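## Task

Pull the pink shorts out of the laundry heap and lay them on the left arm's side of the table, apart from every other garment. All other garments must stay on the side where the heap started. Nothing may end up on the floor, draped over a table edge, or resting on either arm's base. Dropping or tossing laundry is allowed.

## Robot and tools

ROBOT. Two 7-joint xArm7-style arms, left_arm and right_arm, each with a two-finger parallel gripper and a wrist camera. A camera stand sits behind them.

FRAMES. Scene frame: origin at table-top height, midway between the nominal bases; +x points out over the table, +z up, +y toward left_arm. So the left arm's half of the table is the +y side, the right arm's half the -y side (image left/right does not match these names). Actual bases: left_arm at (-0.044, +0.265, 0) m, quat_wxyz (+1.000, 0, 0, +0.012); right_arm at (+0.051, -0.378, 0) m, quat_wxyz (+1.000, 0, 0, -0.019). Each arm's reported hand pose, velocities and wrist-camera pose are in that arm's own base frame; fixed cameras (cam_high, cam_low) and the table use the scene frame. Printed hand positions may be off by a few cm.

THE 16-NUMBER ROW. Every command row is one flat list of 16 numbers covering both arms: left_arm's 7 joint angles then its opening, then right_arm's 7 joint angles then its opening. Joint order: waist, shoulder, upper arm roll, elbow, forearm roll, wrist pitch, wrist roll. Joint values are absolute target angles in radians, the same convention as the Joint positions line, not offsets. Opening is an absolute command from -1 (closed) to +1 (fully open); always resend the current value for a gripper you want unchanged, since 0 is itself a command. Stated ranges (URDF signs): waist -6.283..6.283, shoulder -2.059..2.094, upper arm roll -6.283..6.283, elbow -0.192..3.927, forearm roll -6.283..6.283, wrist pitch -1.693..3.142, wrist roll -6.283..6.283. Waist, shoulder and upper arm roll have flipped sign versus the URDF, so your shoulder range is really -2.094..2.059. A target more than 0.010 rad beyond a range end (and beyond the current angle) is refused; one past the true end is clipped there and may print "joint sent to its limit". Per control step a target stays within 0.637 rad of the measured angle, joints move at most 3.14 rad/s, and the gripper is slowed to at most 1 m/s.

TOOLS.
- execute_actions(actions, cameras): actions is a list of actions; each action is a list of up to 15 rows (one per 1/30 s step); if fewer, the last row is held to fill 15. cameras: list of names, ["all"], or []; by default images come only when actions is empty.
- move(target, speed, blend, opening_speed, blocking, cameras): target is one 16-number row or a list of up to 15 rows (absolute joint goals), all sharing a 10 s budget. speed: rad/s for the joint with the farthest to go, 0.01 to 3.14, default 0.5, one value or one per target. blend: rad of corner rounding per target, 0 = full stop. opening_speed: rate of finger command change per second on the -1..+1 scale, at least 0.2. blocking=false returns after about 0.5 s while motion continues; a new move replaces the running one. All joints travel in sync, so the hand traces a curve, and nothing avoids obstacles. The result adds a move: line (done, off_target, moving, held, fault) and possibly limits=held.
- wait(seconds 0..10, cameras): holds last commands; a running move keeps going.
- stop(cameras): brakes the current move.
- zoom_image(camera, region): camera one of cam_high, cam_low, cam_left_wrist, cam_right_wrist; region [x0, y0, x1, y1] in pixels from the top-left of that camera's latest 672x504 image, at most 504 by 504.
- clear_fault(arm): "left_arm" or "right_arm"; only clears a torque fault already reported.
- read_manual(section): licence text only.
- finished_scene(scene): ends the current scene, given its number; irreversible.

RESULTS. Joint positions and Joint velocities: per arm, 7 joints in the order above (rad, rad/s) plus finger-pad gap (m; 0.084 fully open). Joint targets: what the drives aim for now. Tool commands: current opening commands. grip_measured: measured opening on the -1..+1 scale; to hold something, command clearly below it (about 24 N per pad max). end_effector_position is the point between closed pads, about 2 cm behind the fingertips; fingers point along gripper +z and close along its y; tips move out about 10 mm while closing. Joint torques include gravity and are noisy; positive means toward larger angles. Wrist depth: 7x7 grid of distances in mm (172 to 3000, "-" unknown). Execute_actions results also list sampled joint positions. "joint command not followed" means the inter-arm clearance check altered targets. MOTOR HOT appears at 65 °C; at 80 °C the arm is braked for 30-60 s.

AVOID. Arm-to-arm contact or a gripper closing on the other arm's fingers (can fail the scene). Hard impacts with the table or fixed objects. Contact torque beyond the load limits (N m: waist 42.3, shoulder 42.4, upper arm roll 27, elbow 27, forearm roll 27, wrist pitch 14.5, wrist roll 15.2) or sustained max torque, which cause a torque fault needing clear_fault. Holding stretched poses or pushing into unreachable ones, which heats motors. Any garment leaving the table, hanging over an edge, or lying on a base.

Each tool is called by a JSON object that holds its "name" and its "arguments", one argument or row to a line.

## Session

{"name": "execute_actions", "arguments": {
  "actions": []
}}

Scene clock: 0.00 s.
left_arm: end_effector_position=(+0.2569, +0.0330, +0.1463) grip_measured=+1.00 end_effector_quat_wxyz=(-0.375, +0.127, +0.913, -0.101) | right_arm: end_effector_position=(+0.1890, +0.2763, +0.1822) grip_measured=+1.00 end_effector_quat_wxyz=(-0.055, +0.705, -0.226, +0.670)
Joint positions: left_arm=[-0.438 -0.108 0.318 0.924 0.022 1.618 -2.765 0.084] | right_arm=[-0.146 1.302 -1.728 0.455 -0.125 0.853 2.29 0.084]
Joint velocities: within noise
Joint torques (N m): no reading
Motor temperatures (°C): left_arm=[35 39 39 39 32 41 42] | right_arm=[34 37 39 37 33 35 38]
Wrist depth (mm): cam_left_wrist=[- 265 262 296 2068 502 485 / 799 290 283 304 494 467 437 / 834 515 316 325 430 418 392 / 505 471 430 350 387 378 357 / 448 420 394 371 361 344 327 / 401 383 362 344 331 315 305 / 369 354 336 320 308 295 286] | cam_right_wrist=[2935 - - - - - - / 2948 - - - - - - / 2839 2634 - - - - - / 2547 2634 - 1974 - - - / 2886 2519 1813 2220 - - 698 / 2874 2032 2654 - 2899 605 548 / 2923 2528 2634 2717 567 503 464]
Joint targets: left_arm=[-0.438 -0.108 0.318 0.924 0.022 1.618 -2.765] | right_arm=[-0.146 1.302 -1.728 0.455 -0.125 0.853 2.290]
Tool commands: left_gripper/opening=+1.0 right_gripper/opening=+1.0

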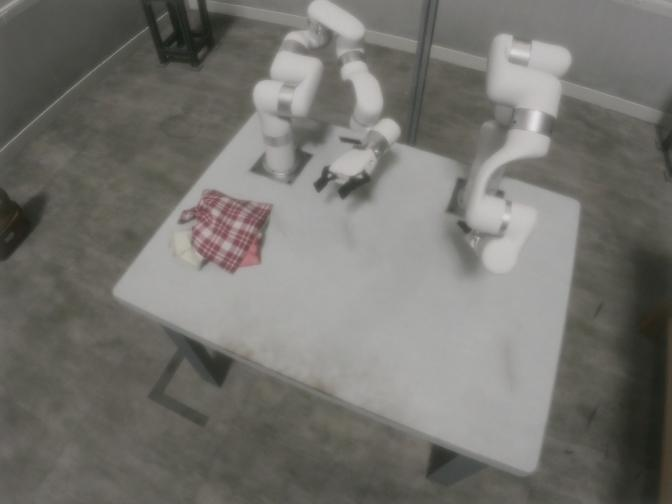

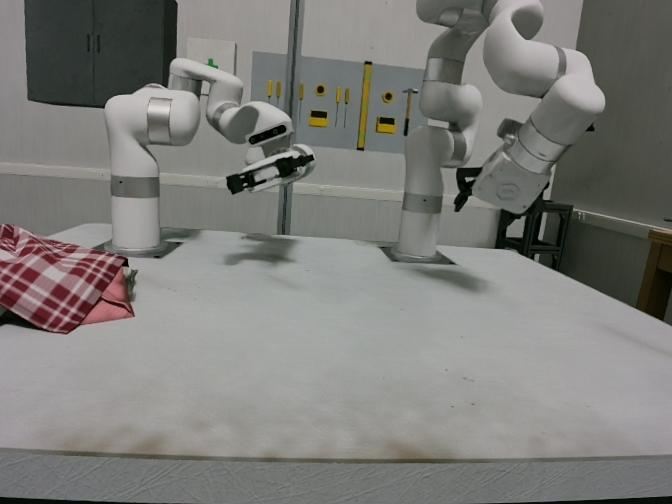

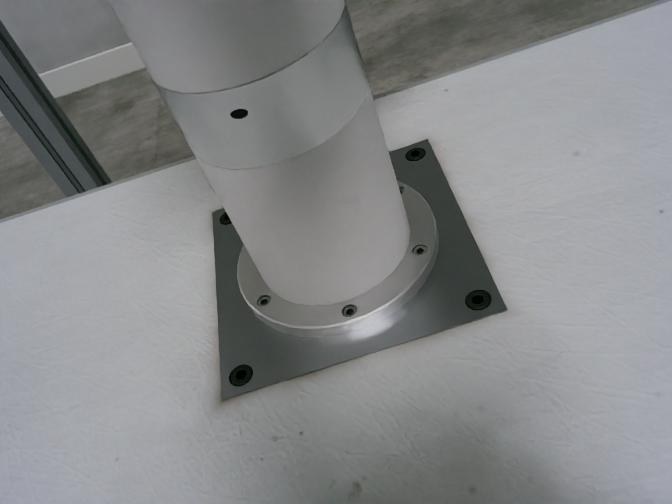

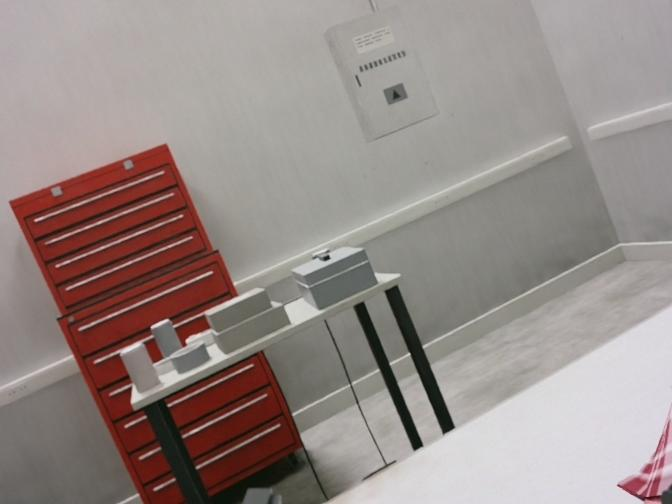

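{"name": "move", "arguments": {
  "target": [-0.438,-0.108,0.318,0.924,0.022,1.618,-2.765,1,0,0.598,0,0.930,0,1.528,0,1],
  "speed": 1.0,
  "cameras": ["all"]
}}

Scene clock: 46.00 s.
left_arm: end_effector_position=(+0.2570, +0.0330, +0.1463) grip_measured=+1.00 end_effector_quat_wxyz=(-0.374, +0.127, +0.913, -0.101) | right_arm: end_effector_position=(+0.2999, +0.0000, +0.3500) grip_measured=+1.00 end_effector_quat_wxyz=(+0.000, +1.000, +0.000, +0.000)
Joint positions: left_arm=[-0.438 -0.108 0.318 0.924 0.022 1.618 -2.765 0.084] | right_arm=[0 0.598 0 0.93 0 1.528 0 0.084]
Joint torques (N m): left_arm=[-0.11 30.34 4.06 8.14 -1.83 -1.58 -0.25] | right_arm=[5.3 2.68 2.38 17.93 2.47 0.48 -0.73]
Wrist depth (mm): cam_left_wrist=[- 265 263 297 2068 503 483 / 796 290 284 304 494 467 436 / 834 514 316 326 425 417 393 / 505 470 430 350 387 377 357 / 447 420 393 371 361 344 327 / 402 383 363 344 331 315 305 / 368 353 336 320 309 295 286] | cam_right_wrist=[478 481 479 480 480 483 1307 / 478 480 480 481 475 483 1300 / 479 479 477 412 416 476 1302 / 478 479 431 409 402 483 483 / 479 479 422 415 394 437 483 / 479 479 461 423 411 426 483 / 480 480 480 474 482 482 484]
Joint targets: left_arm=[-0.438 -0.108 0.318 0.924 0.022 1.618 -2.765] | right_arm=[0.000 0.598 0.000 0.930 0.000 1.528 0.000]
move: done

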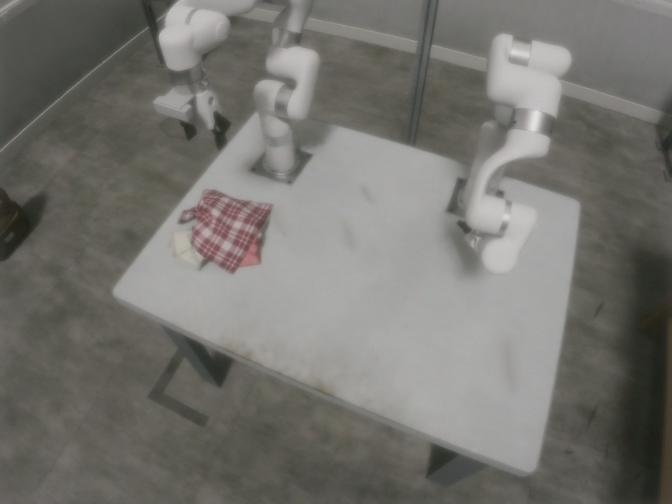

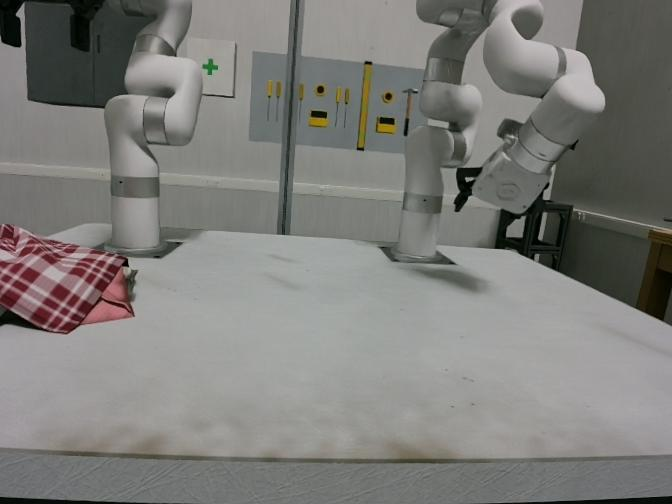

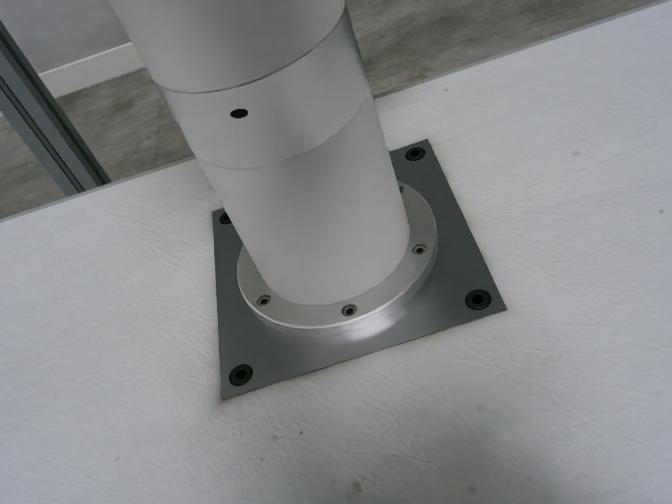

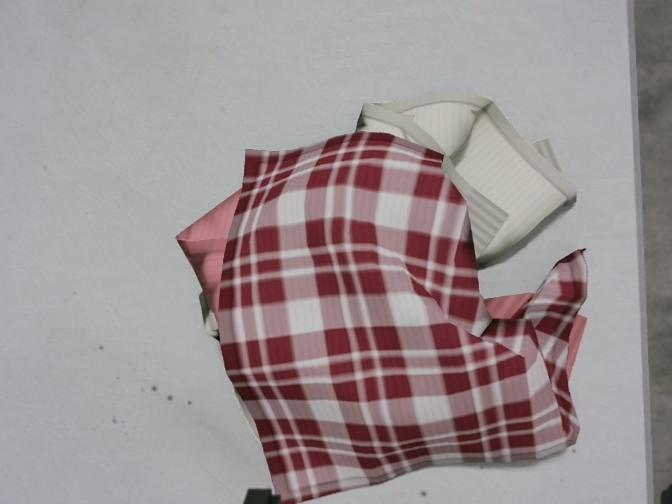

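{"name": "move", "arguments": {
  "target": [
    [-0.438,-0.108,0.318,0.924,0.022,1.618,-2.765,1,-0.1875,-0.097,0,0.832,0,0.735,0,0],
    [-0.438,-0.108,0.318,0.924,0.022,1.618,-2.765,1,-0.1875,-0.3095,0,0.7957,0,0.4862,0,0]
  ],
  "speed": [1.0,0.3],
  "cameras": ["cam_right_wrist","cam_low"]
}}

{"name": "move", "arguments": {
  "target": [-0.438,-0.108,0.318,0.924,0.022,1.618,-2.765,1,-0.1875,-0.3095,0,0.7957,0,0.4862,0,-1],
  "opening_speed": 1.5,
  "cameras": ["cam_right_wrist","cam_low"]
}}

Scene clock: 101.73 s.
left_arm: end_effector_position=(+0.2570, +0.0330, +0.1463) grip_measured=+1.00 end_effector_quat_wxyz=(-0.374, +0.127, +0.913, -0.101) | right_arm: end_effector_position=(+0.4505, +0.0855, +0.0407) grip_measured=-0.01 end_effector_quat_wxyz=(-0.003, +0.995, +0.094, +0.029)
Joint positions: left_arm=[-0.438 -0.108 0.318 0.924 0.022 1.618 -2.765 0.084] | right_arm=[-0.188 -0.247 0 0.799 0 0.495 0 0.044]
Joint torques (N m): left_arm=[0.94 30.38 4.14 7.99 -1.84 -1.54 -0.71] | right_arm=[-0.26 24.03 0.33 10.1 0.14 -0.77 0.07]
Motor temperatures (°C): left_arm=[35 41 39 40 32 42 41] | right_arm=[34 37 40 46 33 35 38]
Wrist depth (mm): cam_left_wrist=[- 265 263 296 2087 501 483 / 796 291 283 305 493 467 438 / 833 515 316 326 425 418 394 / 504 469 430 350 386 377 357 / 448 419 393 371 360 344 326 / 401 384 362 343 331 316 305 / 368 353 336 320 308 295 286] | cam_right_wrist=[176 177 177 177 178 178 178 / 175 176 176 176 177 177 177 / 174 174 175 175 175 176 176 / 173 173 174 174 174 174 175 / 172 172 172 173 173 173 174 / - - - - 172 172 173 / - - - - - - -]
Joint targets: left_arm=[-0.438 -0.108 0.318 0.924 0.022 1.618 -2.765] | right_arm=[-0.188 -0.246 0.000 0.799 0.000 0.495 0.000]
Tool commands: left_gripper/opening=+1.0 right_gripper/opening=+0.0
TORQUE FAULT: the external load on the shoulder of the right arm reached its load limit, and that arm stopped. The contact can be on any part of that arm beyond that joint, not only on its tool. A torque fault puts only its own arm into a fault stop. That arm's remaining commands of this call were not run. The hold on the shoulder of that arm was moved back by the arm itself, up to 3 degrees, as the stop began. That arm is still stopped at the end of this call. While its stop runs, that arm, its gripper or tool too, takes no new command.
CLEAR FAULT: the right arm stays stopped (state 4) until you call clear_fault(arm="right_arm").
End effector pose when the fault began: right_arm: position (+0.4380, +0.0831, +0.0171), quat_wxyz (+0.000, +0.996, +0.094, +0.002)
Joint positions when the fault began: right_arm=[-0.188 -0.298 0 0.799 0 0.495 0 0.044]
move: fault (right_arm); right_arm: the shoulder is farthest, 0.063 rad from its target
Images, in order (width x height): cam_low 672x504, cam_right_wrist 672x504.

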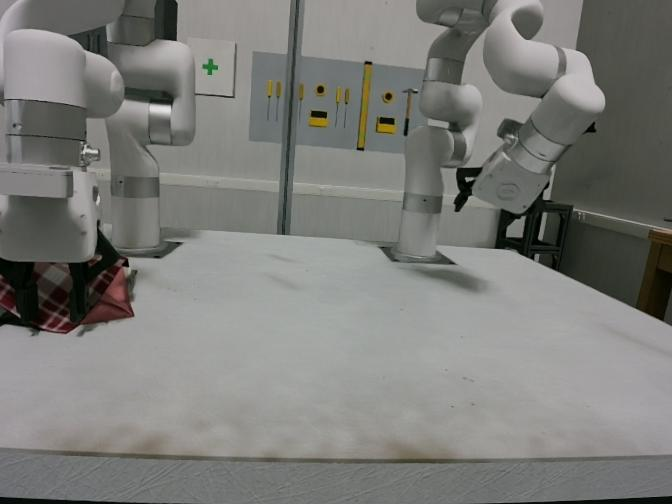

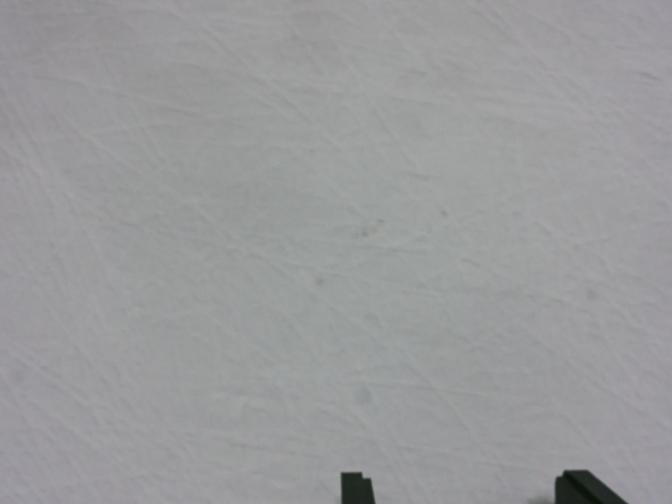

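not run: an earlier result of this reply reported a stop or a fault. Calls in your next reply go to the robot.

{"name": "clear_fault", "arguments": {
  "arm": "right_arm"
}}

{"name": "move", "arguments": {
  "target": [-0.438,-0.108,0.318,0.924,0.022,1.618,-2.765,1,-0.1862,-0.2673,0,0.7725,0,0.5052,0,0],
  "speed": 0.1,
  "cameras": ["cam_right_wrist","cam_low"]
}}

{"name": "move", "arguments": {
  "target": [-0.438,-0.108,0.318,0.924,0.022,1.618,-2.765,1,-0.1862,-0.2673,0,0.7725,0,0.5052,0,-1],
  "opening_speed": 1.5,
  "cameras": ["cam_low"]
}}

Scene clock: 118.47 s.
left_arm: end_effector_position=(+0.2570, +0.0330, +0.1463) grip_measured=+1.00 end_effector_quat_wxyz=(-0.374, +0.127, +0.913, -0.101) | right_arm: end_effector_position=(+0.4505, +0.0855, +0.0406) grip_measured=-0.01 end_effector_quat_wxyz=(-0.003, +0.995, +0.094, +0.029)
Joint positions: left_arm=[-0.438 -0.108 0.318 0.924 0.022 1.618 -2.765 0.084] | right_arm=[-0.188 -0.247 0 0.799 0 0.495 0 0.044]
Joint torques (N m): left_arm=[2.66 30.13 4.12 8.02 -1.69 -1.5 -1.64] | right_arm=[-0.42 24.29 0.11 9.84 0.16 -0.82 0.25]
Wrist depth (mm): cam_left_wrist=[- 265 263 296 2087 503 483 / 800 290 283 304 494 467 437 / 834 514 316 326 424 418 393 / 504 470 430 350 386 376 357 / 448 419 394 370 361 344 327 / 401 384 363 344 331 316 304 / 368 354 336 320 309 295 285] | cam_right_wrist=[176 177 177 177 178 178 178 / 175 176 176 176 176 177 177 / 174 174 175 175 175 176 176 / 173 173 174 174 174 174 175 / 172 172 173 173 173 173 174 / - - - - 172 172 173 / - - - - - - -]
Joint targets: left_arm=[-0.438 -0.108 0.318 0.924 0.022 1.618 -2.765] | right_arm=[-0.188 -0.247 0.000 0.799 0.000 0.495 0.000]
Tool commands: left_gripper/opening=+1.0 right_gripper/opening=+0.0
TORQUE FAULT, CONTINUED: the right arm's stop, for the torque fault of the shoulder that an earlier result reported, is over. The call counts as one of the actions that you can send in this scene. The hold on the shoulder of that arm was moved back by the arm itself, up to 3 degrees, as the stop began. That arm's target is now where it stood when the stop ended, not its last command. That arm keeps its grip as last carried out and accepts commands again: back off and push less far.
CLEAR FAULT: your call cleared the right arm's torque fault. If a joint's load stays at its limit, that arm stops again at once.

Scene clock: 119.27 s.
left_arm: end_effector_position=(+0.2570, +0.0330, +0.1463) grip_measured=+1.00 end_effector_quat_wxyz=(-0.374, +0.127, +0.913, -0.101) | right_arm: end_effector_position=(+0.4301, +0.0810, +0.0221) grip_measured=-0.01 end_effector_quat_wxyz=(+0.000, +0.996, +0.093, +0.000)
Joint positions: left_arm=[-0.438 -0.108 0.318 0.924 0.022 1.618 -2.765 0.084] | right_arm=[-0.186 -0.267 0 0.773 0 0.505 0 0.044]
Joint torques (N m): left_arm=[2.5 30.17 4.1 7.91 -1.59 -1.48 -1.67] | right_arm=[5.74 16.51 0.36 9.21 0.11 0.42 0.16]
Wrist depth (mm): cam_left_wrist=[- 265 263 296 2087 502 484 / 794 290 283 304 494 467 438 / 831 514 316 325 425 417 392 / 506 470 431 350 386 377 357 / 447 420 394 371 360 344 327 / 401 384 363 344 331 315 305 / 368 353 336 320 309 295 286] | cam_right_wrist=[- - - - - - - / - - - - - - - / - - - - - - - / - - - - - - - / - - - - - - - / - - - - - - - / - - - - - - -]
Joint targets: left_arm=[-0.438 -0.108 0.318 0.924 0.022 1.618 -2.765] | right_arm=[-0.186 -0.267 0.000 0.773 0.000 0.505 0.000]
move: done
Images, in order (width x height): cam_low 672x504, cam_right_wrist 672x504.

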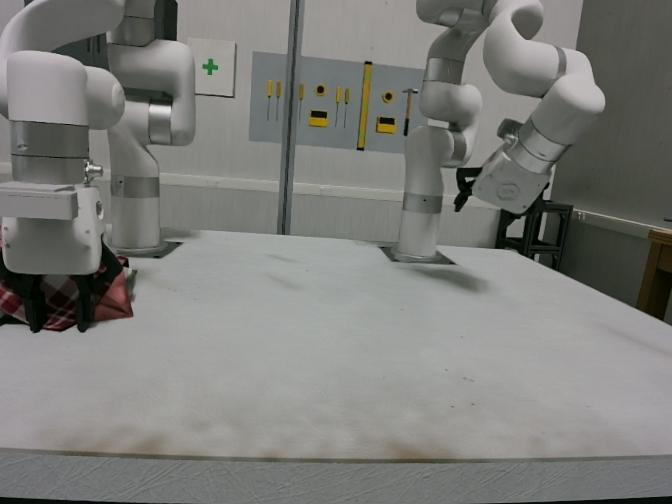

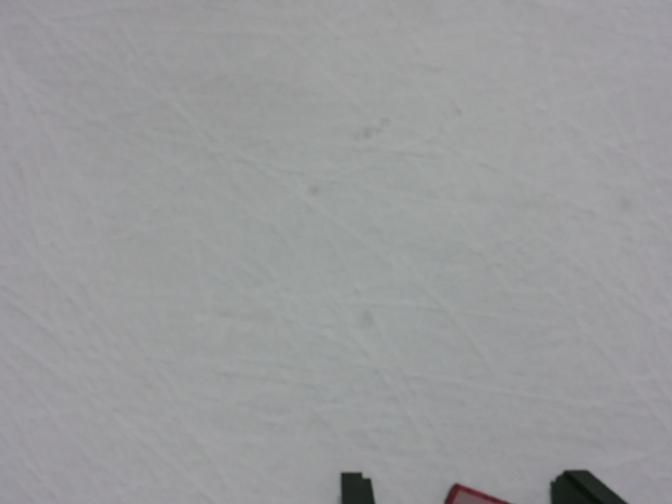

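Scene clock: 120.17 s.
left_arm: end_effector_position=(+0.2570, +0.0330, +0.1463) grip_measured=+1.00 end_effector_quat_wxyz=(-0.374, +0.127, +0.913, -0.101) | right_arm: end_effector_position=(+0.4301, +0.0810, +0.0221) grip_measured=-0.97 end_effector_quat_wxyz=(+0.000, +0.996, +0.093, +0.000)
Joint positions: left_arm=[-0.438 -0.108 0.318 0.924 0.022 1.618 -2.765 0.084] | right_arm=[-0.186 -0.267 0 0.773 0 0.505 0 0.001]
Joint torques (N m): left_arm=[2.71 30.32 4.04 8.04 -1.72 -1.6 -1.64] | right_arm=[-2.56 8.98 -2.94 2.79 0.34 0.56 0.25]
Wrist depth (mm): cam_left_wrist=[- 265 263 297 2087 503 483 / 798 291 283 305 493 468 438 / 836 514 317 325 423 417 392 / 505 470 430 350 387 377 357 / 447 419 394 372 361 343 327 / 400 383 362 344 331 316 305 / 368 354 336 320 309 295 286] | cam_right_wrist=[- - - - - - - / - - - - - - - / - - - - - - - / - - - - - - - / - - - - - - - / - - - - - - - / - - - - - - -]
Joint targets: left_arm=[-0.438 -0.108 0.318 0.924 0.022 1.618 -2.765] | right_arm=[-0.186 -0.267 0.000 0.773 0.000 0.505 0.000]
move: done
Images, in order (width x height): cam_low 672x504.

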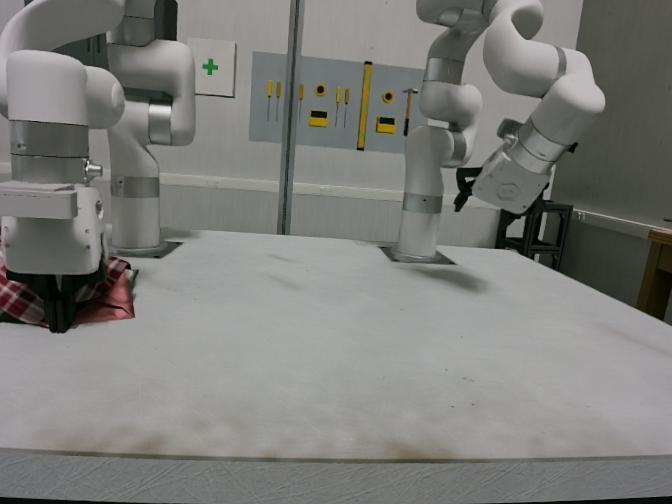

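{"name": "move", "arguments": {
  "target": [
    [-0.438,-0.108,0.318,0.924,0.022,1.618,-2.765,1,-0.1862,0.0403,0,0.9881,0,1.0284,0,-1],
    [-0.438,-0.108,0.318,0.924,0.022,1.618,-2.765,1,-0.215,-0.2905,0,1.5495,0,1.259,0,-1]
  ],
  "speed": 0.6,
  "blend": [0.1,0],
  "cameras": ["cam_low","cam_right_wrist","cam_high"]
}}

Scene clock: 131.37 s.
left_arm: end_effector_position=(+0.2570, +0.0330, +0.1463) grip_measured=+1.00 end_effector_quat_wxyz=(-0.374, +0.127, +0.913, -0.101) | right_arm: end_effector_position=(+0.5471, +0.1195, +0.2499) grip_measured=-0.98 end_effector_quat_wxyz=(+0.000, +0.994, +0.107, +0.000)
Joint positions: left_arm=[-0.438 -0.108 0.318 0.924 0.022 1.618 -2.765 0.084] | right_arm=[-0.215 -0.29 0 1.549 0 1.259 0 0.001]
Joint torques (N m): left_arm=[2.63 30.4 4.05 7.99 -1.64 -1.53 -1.57] | right_arm=[-6.3 21.38 1.87 18.47 0.12 0.38 0.59]
Wrist depth (mm): cam_left_wrist=[- 265 263 296 2068 502 482 / 799 291 283 304 492 466 437 / 834 512 316 325 424 418 394 / 506 469 431 350 387 376 357 / 447 419 393 371 360 345 327 / 402 383 362 344 331 316 305 / 368 353 336 320 308 295 286] | cam_right_wrist=[1184 1192 1190 1192 1190 1196 1201 / 1188 1192 1192 1199 1194 1203 1194 / 377 378 379 1199 1192 1196 1196 / 378 379 379 380 380 381 381 / 378 379 379 380 381 380 382 / 379 379 379 380 380 381 382 / 379 379 379 380 381 381 382]
Joint targets: left_arm=[-0.438 -0.108 0.318 0.924 0.022 1.618 -2.765] | right_arm=[-0.215 -0.290 0.000 1.550 0.000 1.259 0.000]
move: done
Images, in order (width x height): cam_high 672x504, cam_low 672x504, cam_right_wrist 672x504.

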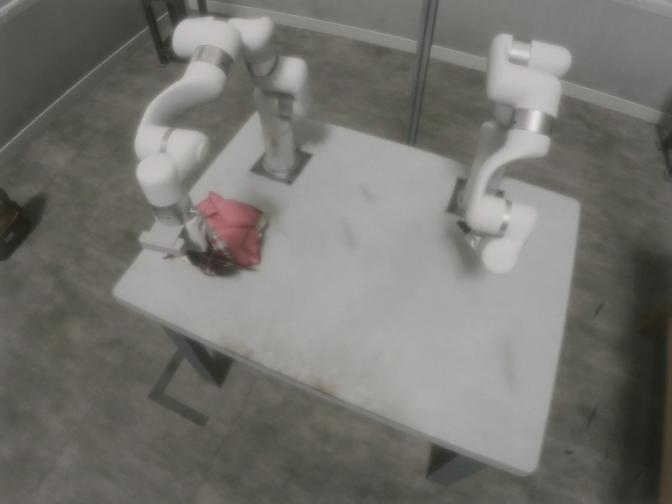

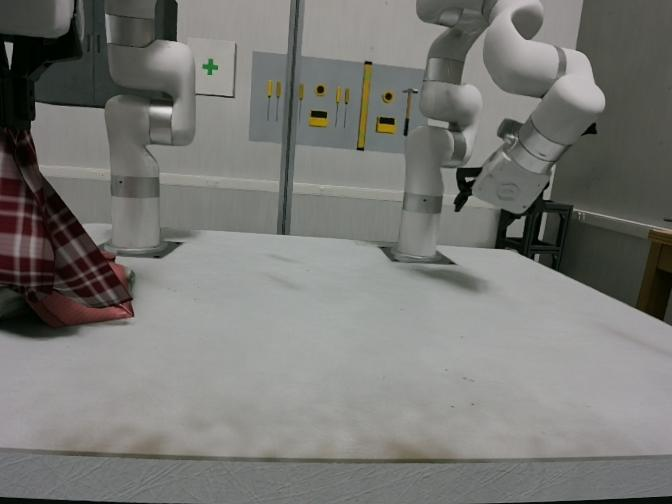

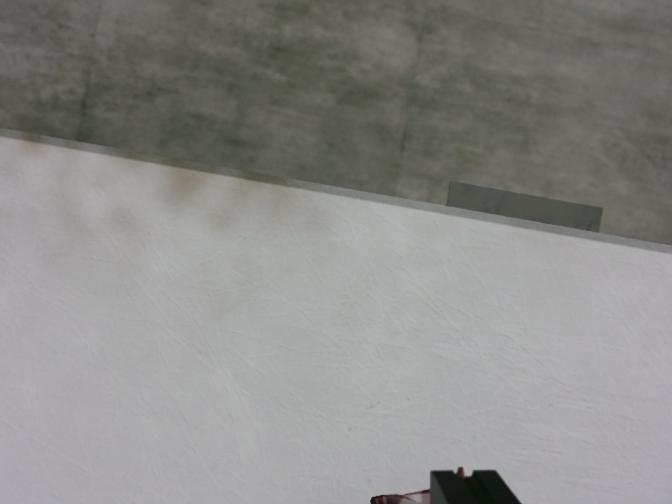

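{"name": "move", "arguments": {
  "target": [
    [-0.438,-0.108,0.318,0.924,0.022,1.618,-2.765,1,-0.33,-0.1773,0,1.7711,0,1.5938,0,-1],
    [-0.438,-0.108,0.318,0.924,0.022,1.618,-2.765,1,-0.33,-0.3157,0,1.031,0,0.7153,0,0.3],
    [-0.438,-0.108,0.318,0.924,0.022,1.618,-2.765,1,0,0.598,0,0.930,0,1.528,0,0.3]
  ],
  "speed": [0.6,0.6,1.0],
  "cameras": ["cam_low","cam_right_wrist","cam_high"]
}}

Scene clock: 153.70 s.
left_arm: end_effector_position=(+0.2570, +0.0330, +0.1463) grip_measured=+1.00 end_effector_quat_wxyz=(-0.374, +0.127, +0.913, -0.101) | right_arm: end_effector_position=(+0.3000, +0.0000, +0.3500) grip_measured=+0.29 end_effector_quat_wxyz=(+0.000, +1.000, +0.000, +0.000)
Joint positions: left_arm=[-0.438 -0.108 0.318 0.924 0.022 1.618 -2.765 0.084] | right_arm=[0 0.598 0 0.93 0 1.528 0 0.056]
Joint torques (N m): left_arm=[2.46 30.13 4.03 8.05 -1.59 -1.48 -1.6] | right_arm=[5.59 9.86 -0.6 13.28 0.56 0.27 0.84]
Wrist depth (mm): cam_left_wrist=[- 265 262 297 2074 502 484 / 798 290 283 304 493 467 437 / 834 514 316 326 424 417 394 / 506 470 431 350 386 376 357 / 448 419 393 371 361 343 327 / 400 383 363 345 331 316 305 / 368 354 336 320 309 296 286] | cam_right_wrist=[478 478 462 482 481 482 1302 / 479 398 399 462 475 482 1300 / 479 479 439 428 459 475 1307 / 479 479 451 418 446 483 1302 / 479 480 428 426 442 479 483 / 479 480 478 430 431 480 483 / 480 481 481 481 481 481 484]
Joint targets: left_arm=[-0.438 -0.108 0.318 0.924 0.022 1.618 -2.765] | right_arm=[0.000 0.598 0.000 0.930 0.000 1.528 0.000]
move: done
Images, in order (width x height): cam_high 672x504, cam_low 672x504, cam_right_wrist 672x504.

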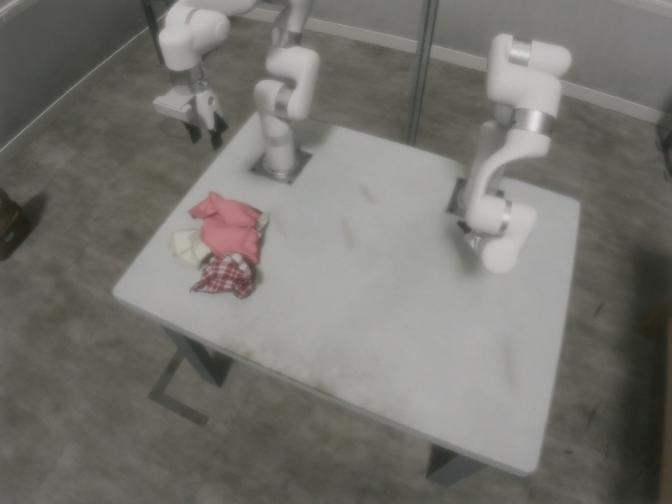

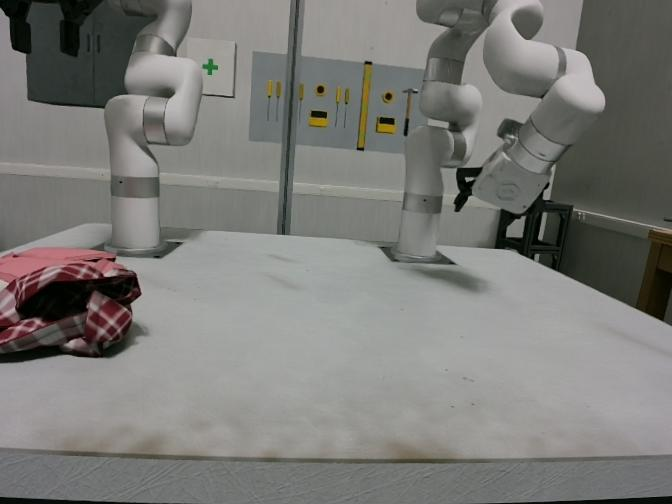

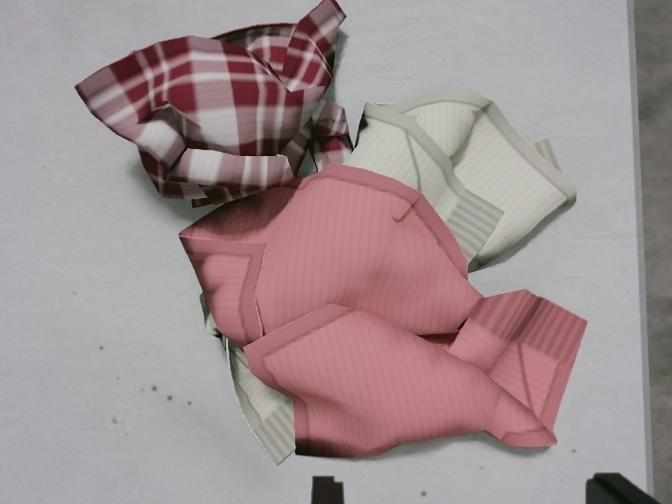

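{"name": "move", "arguments": {
  "target": [
    [-0.438,-0.108,0.318,0.924,0.022,1.618,-2.765,1,0.2087,0.6646,0,0.1503,0,0.8149,1.36,-0.4],
    [-0.438,-0.108,0.318,0.924,0.022,1.618,-2.765,1,0.2087,0.3007,0,0.0816,0,0.3823,1.36,-0.4]
  ],
  "speed": [1.0,0.2],
  "cameras": ["cam_right_wrist","cam_low"]
}}

{"name": "move", "arguments": {
  "target": [-0.438,-0.108,0.318,0.924,0.022,1.618,-2.765,1,0.2087,0.3007,0,0.0816,0,0.3823,1.36,-1],
  "opening_speed": 1.5,
  "cameras": ["cam_low","cam_high","cam_right_wrist"]
}}

Scene clock: 185.20 s.
left_arm: end_effector_position=(+0.2570, +0.0330, +0.1463) grip_measured=+1.00 end_effector_quat_wxyz=(-0.374, +0.127, +0.913, -0.101) | right_arm: end_effector_position=(+0.2343, -0.0496, +0.0223) grip_measured=-0.42 end_effector_quat_wxyz=(+0.000, +0.708, -0.706, +0.000)
Joint positions: left_arm=[-0.438 -0.108 0.318 0.924 0.022 1.618 -2.765 0.084] | right_arm=[0.209 0.301 0 0.082 0 0.382 1.36 0.026]
Joint torques (N m): left_arm=[2.55 30.19 3.98 7.97 -1.57 -1.53 -1.63] | right_arm=[5.42 -13.18 -1.09 -8.17 0.16 0.73 0.92]
Wrist depth (mm): cam_left_wrist=[- 265 262 296 2074 503 485 / 794 290 283 304 493 467 438 / 837 515 316 325 425 417 394 / 505 469 431 350 387 377 358 / 448 420 392 371 361 344 327 / 401 383 363 344 331 316 305 / 369 353 336 320 309 295 285] | cam_right_wrist=[- - - - - - - / - - - - - - - / - - - - - - - / - - - - - - - / - - - - - - - / - - - - - - - / - - - - - - -]
Joint targets: left_arm=[-0.438 -0.108 0.318 0.924 0.022 1.618 -2.765] | right_arm=[0.209 0.301 0.000 0.082 0.000 0.382 1.360]
move: done
Images, in order (width x height): cam_low 672x504, cam_right_wrist 672x504.

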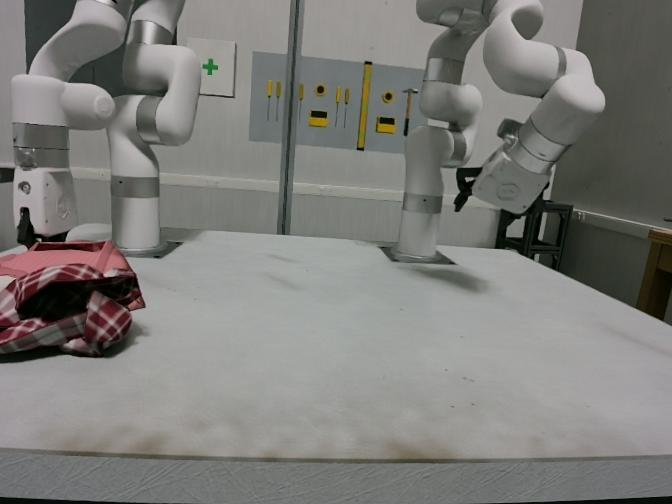

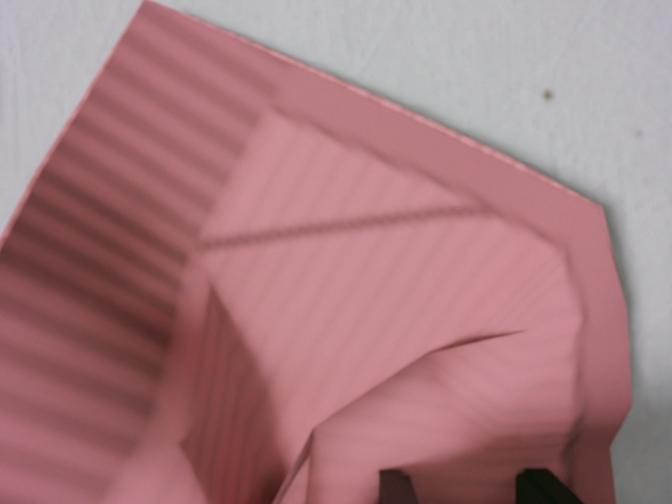

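Scene clock: 185.83 s.
left_arm: end_effector_position=(+0.2570, +0.0330, +0.1463) grip_measured=+1.00 end_effector_quat_wxyz=(-0.374, +0.127, +0.913, -0.101) | right_arm: end_effector_position=(+0.2338, -0.0495, +0.0220) grip_measured=-1.00 end_effector_quat_wxyz=(+0.000, +0.708, -0.706, +0.000)
Joint positions: left_arm=[-0.438 -0.108 0.318 0.924 0.022 1.618 -2.765 0.084] | right_arm=[0.209 0.3 0 0.082 0 0.383 1.36 0]
Joint torques (N m): left_arm=[2.65 30.13 3.94 7.98 -1.54 -1.41 -1.71] | right_arm=[5.5 0.11 -1.04 -5.25 0.22 2.86 0.81]
Wrist depth (mm): cam_left_wrist=[- 265 263 296 2068 502 484 / 798 291 283 304 494 468 437 / 834 514 316 325 424 418 394 / 505 470 431 350 387 377 357 / 447 419 392 370 361 344 327 / 401 384 362 344 332 316 305 / 368 353 336 320 308 295 286] | cam_right_wrist=[- - - - - - - / - - - - - - - / - - - - - - - / - - - - - - - / - - - - - - - / - - - - - - - / - - - - - - -]
Joint targets: left_arm=[-0.438 -0.108 0.318 0.924 0.022 1.618 -2.765] | right_arm=[0.209 0.301 0.000 0.082 0.000 0.382 1.360]
move: done
Images, in order (width x height): cam_high 672x504, cam_low 672x504, cam_right_wrist 672x504.

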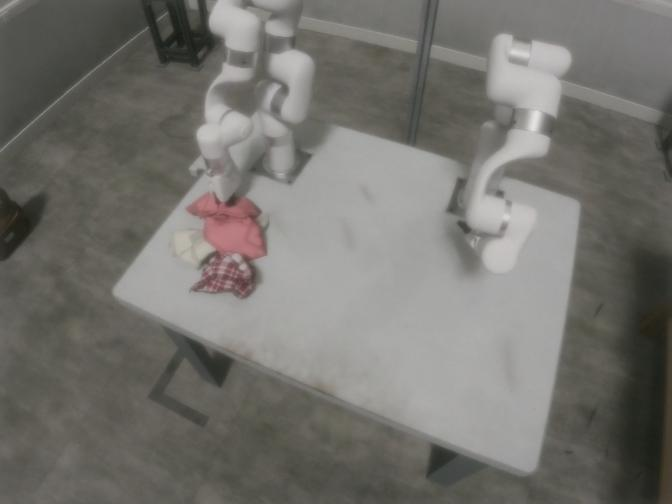

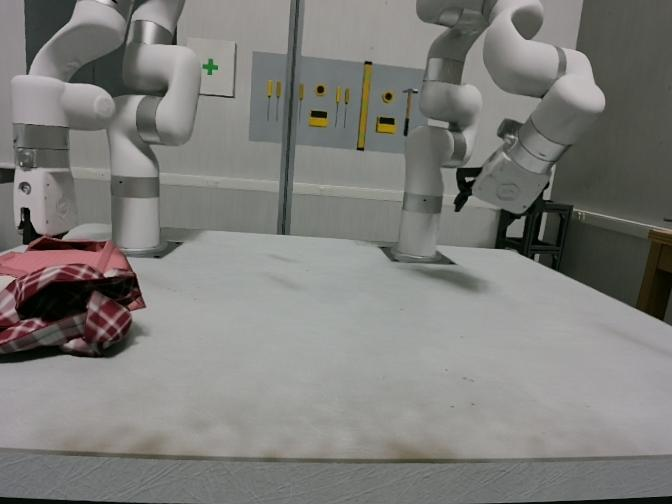

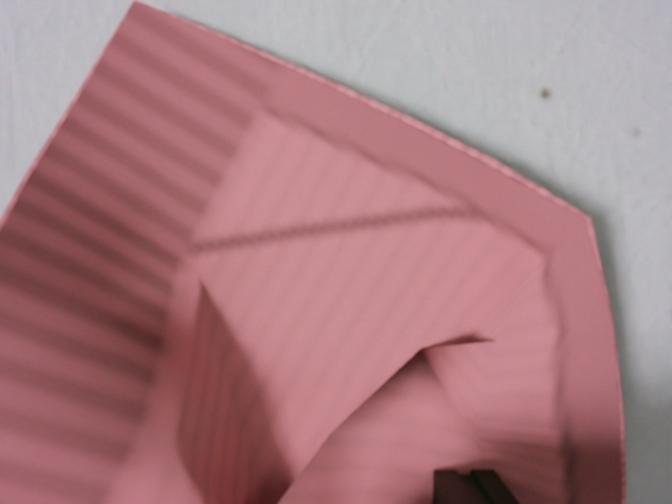

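{"name": "move", "arguments": {
  "target": [
    [-0.438,-0.108,0.318,0.924,0.022,1.618,-2.765,1,0.2087,0.6646,0,0.1503,0,0.8149,1.36,-1],
    [-0.438,-0.108,0.318,0.924,0.022,1.618,-2.765,1,0,0.598,0,0.93,0,1.528,1.36,-1]
  ],
  "speed": [0.6,0.8],
  "blend": [0.15,0],
  "cameras": ["cam_low","cam_high","cam_right_wrist"]
}}

Scene clock: 195.17 s.
left_arm: end_effector_position=(+0.2570, +0.0330, +0.1463) grip_measured=+1.00 end_effector_quat_wxyz=(-0.374, +0.127, +0.913, -0.101) | right_arm: end_effector_position=(+0.2999, +0.0000, +0.3500) grip_measured=-1.00 end_effector_quat_wxyz=(+0.000, +0.778, -0.629, +0.000)
Joint positions: left_arm=[-0.438 -0.108 0.318 0.924 0.022 1.618 -2.765 0.084] | right_arm=[0 0.598 0 0.93 0 1.528 1.36 0]
Joint torques (N m): left_arm=[2.63 30.37 3.93 7.97 -1.53 -1.48 -1.6] | right_arm=[-6.75 2.89 -1.27 18.11 0.32 0.5 0.83]
Wrist depth (mm): cam_left_wrist=[- 265 263 296 2074 502 484 / 796 290 283 304 493 468 437 / 834 514 316 325 424 418 392 / 504 471 429 350 387 376 356 / 448 420 392 371 361 344 327 / 401 384 363 344 331 315 305 / 368 354 336 320 309 295 286] | cam_right_wrist=[478 479 1295 1300 1297 1310 1307 / 477 479 479 480 481 483 1307 / 478 478 473 481 467 482 484 / 479 453 462 438 457 483 483 / 477 464 420 432 428 482 484 / 454 420 423 410 444 483 483 / 391 405 480 422 482 483 484]
Joint targets: left_arm=[-0.438 -0.108 0.318 0.924 0.022 1.618 -2.765] | right_arm=[0.000 0.598 0.000 0.930 0.000 1.528 1.360]
move: done
Images, in order (width x height): cam_high 672x504, cam_low 672x504, cam_right_wrist 672x504.

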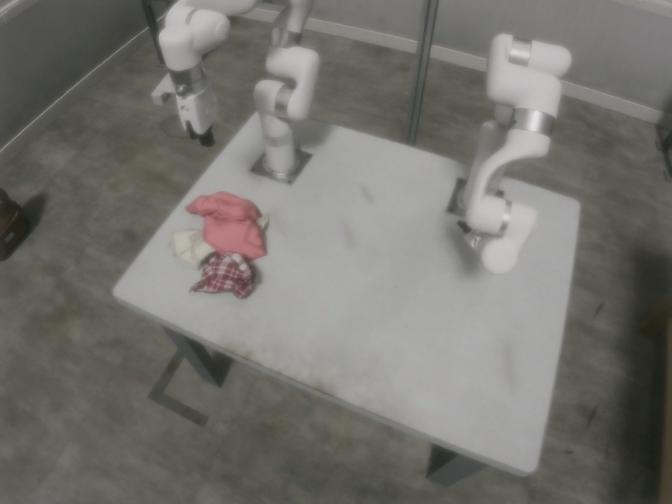

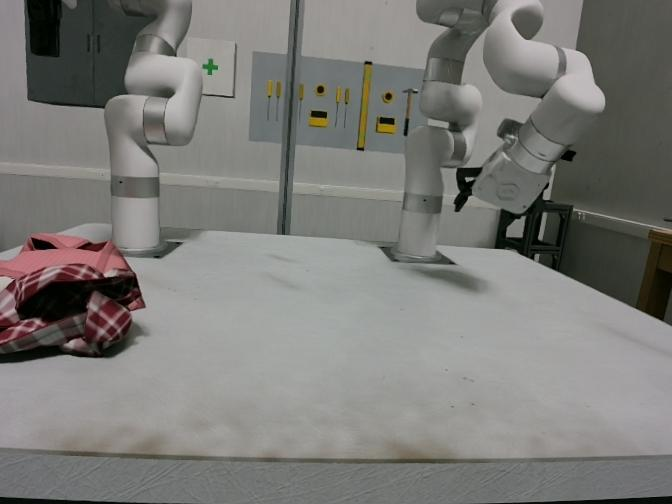

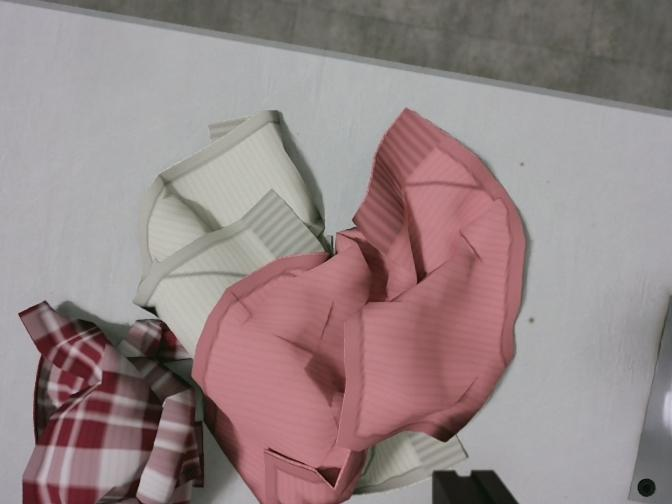

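{"name": "move", "arguments": {
  "target": [
    [0,1.0,0,0.9,0,1.9,-2.765,1,0.4531,0.2729,0,0.3918,0,0.6647,0.907,0],
    [0,1.0,0,0.9,0,1.9,-2.765,1,0.4531,0.0244,0,0.3538,0,0.3782,0.907,0]
  ],
  "speed": [0.8,0.2],
  "cameras": ["cam_right_wrist"]
}}

{"name": "move", "arguments": {
  "target": [
    [0,1.0,0,0.9,0,1.9,-2.765,1,0.4531,0.0244,0,0.3538,0,0.3782,0.907,-1],
    [0,1.0,0,0.9,0,1.9,-2.765,1,0.4531,0.2729,0,0.3918,0,0.6647,0.907,-1]
  ],
  "speed": 0.4,
  "opening_speed": 1.5,
  "cameras": ["cam_low","cam_high","cam_right_wrist"]
}}

Scene clock: 241.93 s.
left_arm: end_effector_position=(+0.1569, +0.0000, +0.4021) grip_measured=+1.00 end_effector_quat_wxyz=(+0.000, +0.187, +0.982, +0.000) | right_arm: end_effector_position=(+0.2877, -0.1401, +0.0202) grip_measured=-0.01 end_effector_quat_wxyz=(+0.000, +0.778, -0.629, +0.000)
Joint positions: left_arm=[0 1 0 0.9 0 1.9 -2.765 0.084] | right_arm=[0.453 0.025 0 0.354 0 0.378 0.907 0.044]
Joint torques (N m): left_arm=[3 5 -4.26 11.72 -1.83 0.15 -1.56] | right_arm=[5.11 -0.79 -0.09 3.22 0.36 -1.95 -0.51]
Wrist depth (mm): cam_left_wrist=[- 225 219 221 226 237 532 / 530 230 224 232 250 531 532 / 529 529 245 374 530 530 531 / 528 529 529 528 529 532 531 / 526 529 528 529 528 529 530 / 528 526 527 528 527 530 530 / 526 526 527 528 529 528 530] | cam_right_wrist=[959 957 966 961 961 968 968 / 957 963 958 961 965 962 969 / - 959 957 959 962 962 966 / - - - - - 972 973 / - - - - - - - / - - - - - - - / - - - - - - -]
Joint targets: left_arm=[0.000 1.000 0.000 0.900 0.000 1.900 -2.765] | right_arm=[0.453 0.024 0.000 0.354 0.000 0.378 0.907]
move: done
Images, in order (width x height): cam_right_wrist 672x504.

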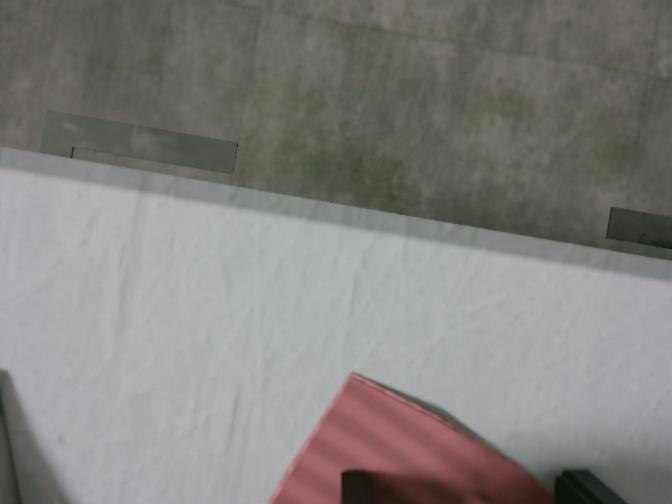

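Scene clock: 244.27 s.
left_arm: end_effector_position=(+0.1569, +0.0000, +0.4021) grip_measured=+1.00 end_effector_quat_wxyz=(+0.000, +0.187, +0.982, +0.000) | right_arm: end_effector_position=(+0.2876, -0.1400, +0.0900) grip_measured=-1.00 end_effector_quat_wxyz=(+0.000, +0.778, -0.629, +0.000)
Joint positions: left_arm=[0 1 0 0.9 0 1.9 -2.765 0.084] | right_arm=[0.453 0.273 0 0.392 0 0.665 0.907 0]
Joint torques (N m): left_arm=[3.02 4.77 -4.27 12.17 -1.64 0.18 -1.65] | right_arm=[0.9 13.62 0.73 15.66 0.5 0.52 0.93]
Wrist depth (mm): cam_left_wrist=[- 225 219 221 226 236 534 / 528 230 224 232 250 532 533 / 530 530 245 375 530 530 531 / 528 529 528 529 531 530 531 / 528 529 527 528 529 529 531 / 526 527 528 530 529 530 530 / 526 527 528 527 528 528 530] | cam_right_wrist=[1028 1031 1029 1032 1034 1034 1037 / 1023 1025 1028 1031 1036 1036 1037 / 218 1025 1026 1031 1037 1036 1036 / 219 219 219 220 220 1034 1029 / 218 219 219 220 220 221 221 / 202 219 219 209 215 221 221 / 207 219 219 196 216 214 221]
Joint targets: left_arm=[0.000 1.000 0.000 0.900 0.000 1.900 -2.765] | right_arm=[0.453 0.273 0.000 0.392 0.000 0.665 0.907]
move: done
Images, in order (width x height): cam_high 672x504, cam_low 672x504, cam_right_wrist 672x504.

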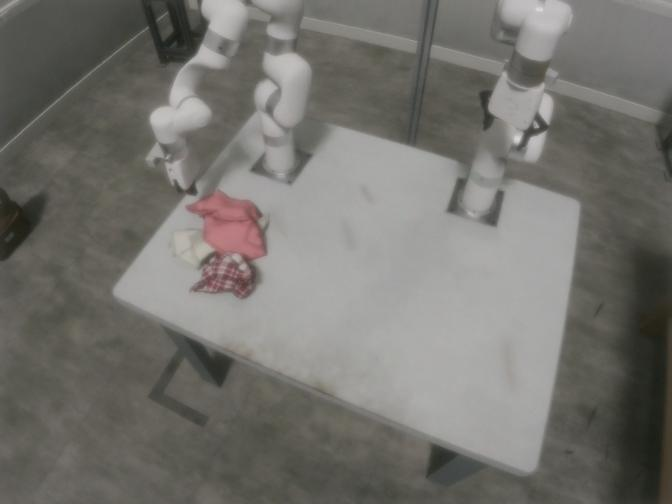

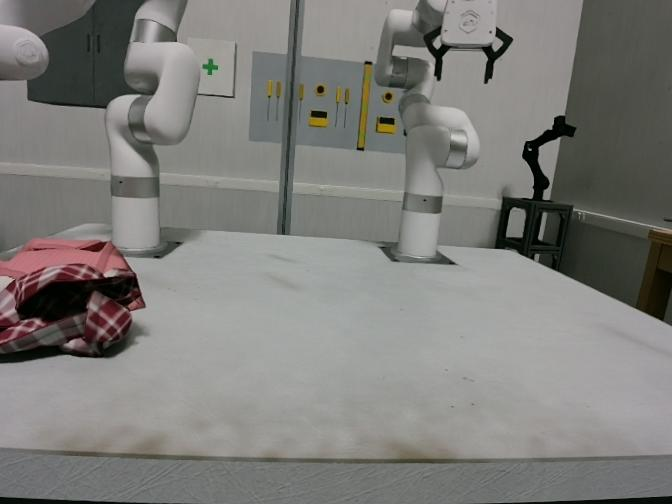

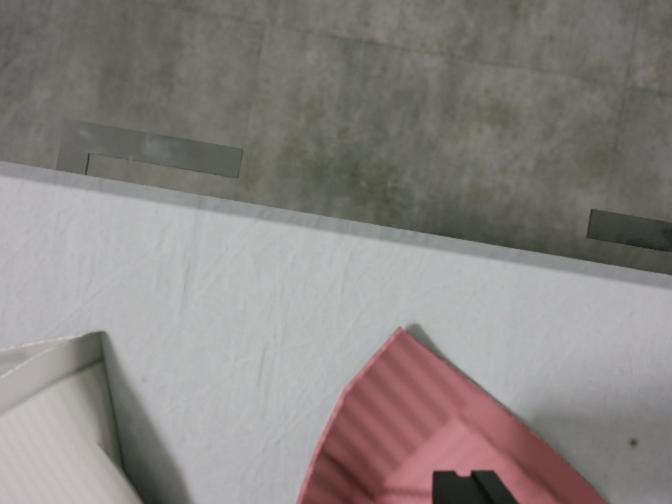

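{"name": "move", "arguments": {
  "target": [0,1.0,0,0.9,0,1.9,-2.765,1,0.4531,0.0124,0,0.3538,0,0.3659,0.907,0],
  "speed": 0.3
}}

{"name": "move", "arguments": {
  "target": [0,1.0,0,0.9,0,1.9,-2.765,1,0.4531,0.0,0,0.3538,0,0.3535,0.907,0],
  "speed": 0.1
}}

Scene clock: 257.50 s.
left_arm: end_effector_position=(+0.1569, +0.0000, +0.4021) grip_measured=+1.00 end_effector_quat_wxyz=(+0.000, +0.187, +0.982, +0.000) | right_arm: end_effector_position=(+0.3000, -0.1461, +0.0355) grip_measured=-0.01 end_effector_quat_wxyz=(-0.006, +0.777, -0.629, +0.027)
Joint positions: left_arm=[0 1 0 0.9 0 1.9 -2.765 0.084] | right_arm=[0.453 0.067 0 0.355 0 0.367 0.907 0.044]
Joint torques (N m): left_arm=[2.74 4.54 -4.27 12.14 -1.63 0.08 -1.61] | right_arm=[-0.02 16.47 0.24 8.99 0.36 -1.12 0.2]
Wrist depth (mm): cam_left_wrist=[- 225 219 221 226 237 531 / 530 230 224 232 250 531 532 / 528 529 245 374 531 531 531 / 529 529 528 530 530 531 530 / 529 528 528 530 528 529 530 / 527 528 526 528 528 530 529 / 527 528 528 527 529 529 530] | cam_right_wrist=[1008 1003 1003 1000 991 987 978 / 1001 1001 994 988 984 981 974 / 1000 988 987 988 980 977 973 / - - - 981 977 977 966 / - - - - - - - / - - - - - - - / - - - - - - -]
Joint targets: left_arm=[0.000 1.000 0.000 0.900 0.000 1.900 -2.765] | right_arm=[0.453 0.068 0.000 0.355 0.000 0.367 0.907]
Tool commands: left_gripper/opening=+1.0 right_gripper/opening=+0.0
TORQUE FAULT: the external load on the shoulder of the right arm reached its load limit, and that arm stopped. The contact can be on any part of that arm beyond that joint, not only on its tool. A torque fault puts only its own arm into a fault stop. That arm's remaining commands of this call were not run. The hold on the shoulder of that arm was moved back by the arm itself, up to 3 degrees, as the stop began. That arm is still stopped at the end of this call. While its stop runs, that arm, its gripper or tool too, takes no new command.
CLEAR FAULT: the right arm stays stopped (state 4) until you call clear_fault(arm="right_arm").
End effector pose when the fault began: right_arm: position (+0.2886, -0.1405, +0.0184), quat_wxyz (+0.000, +0.778, -0.629, +0.002)
Joint positions when the fault began: right_arm=[0.453 0.016 0 0.355 0 0.367 0.907 0.044]
move: fault (right_arm); right_arm: the shoulder is farthest, 0.055 rad from its target

not run: an earlier result of this reply reported a stop or a fault. Calls in your next reply go to the robot.


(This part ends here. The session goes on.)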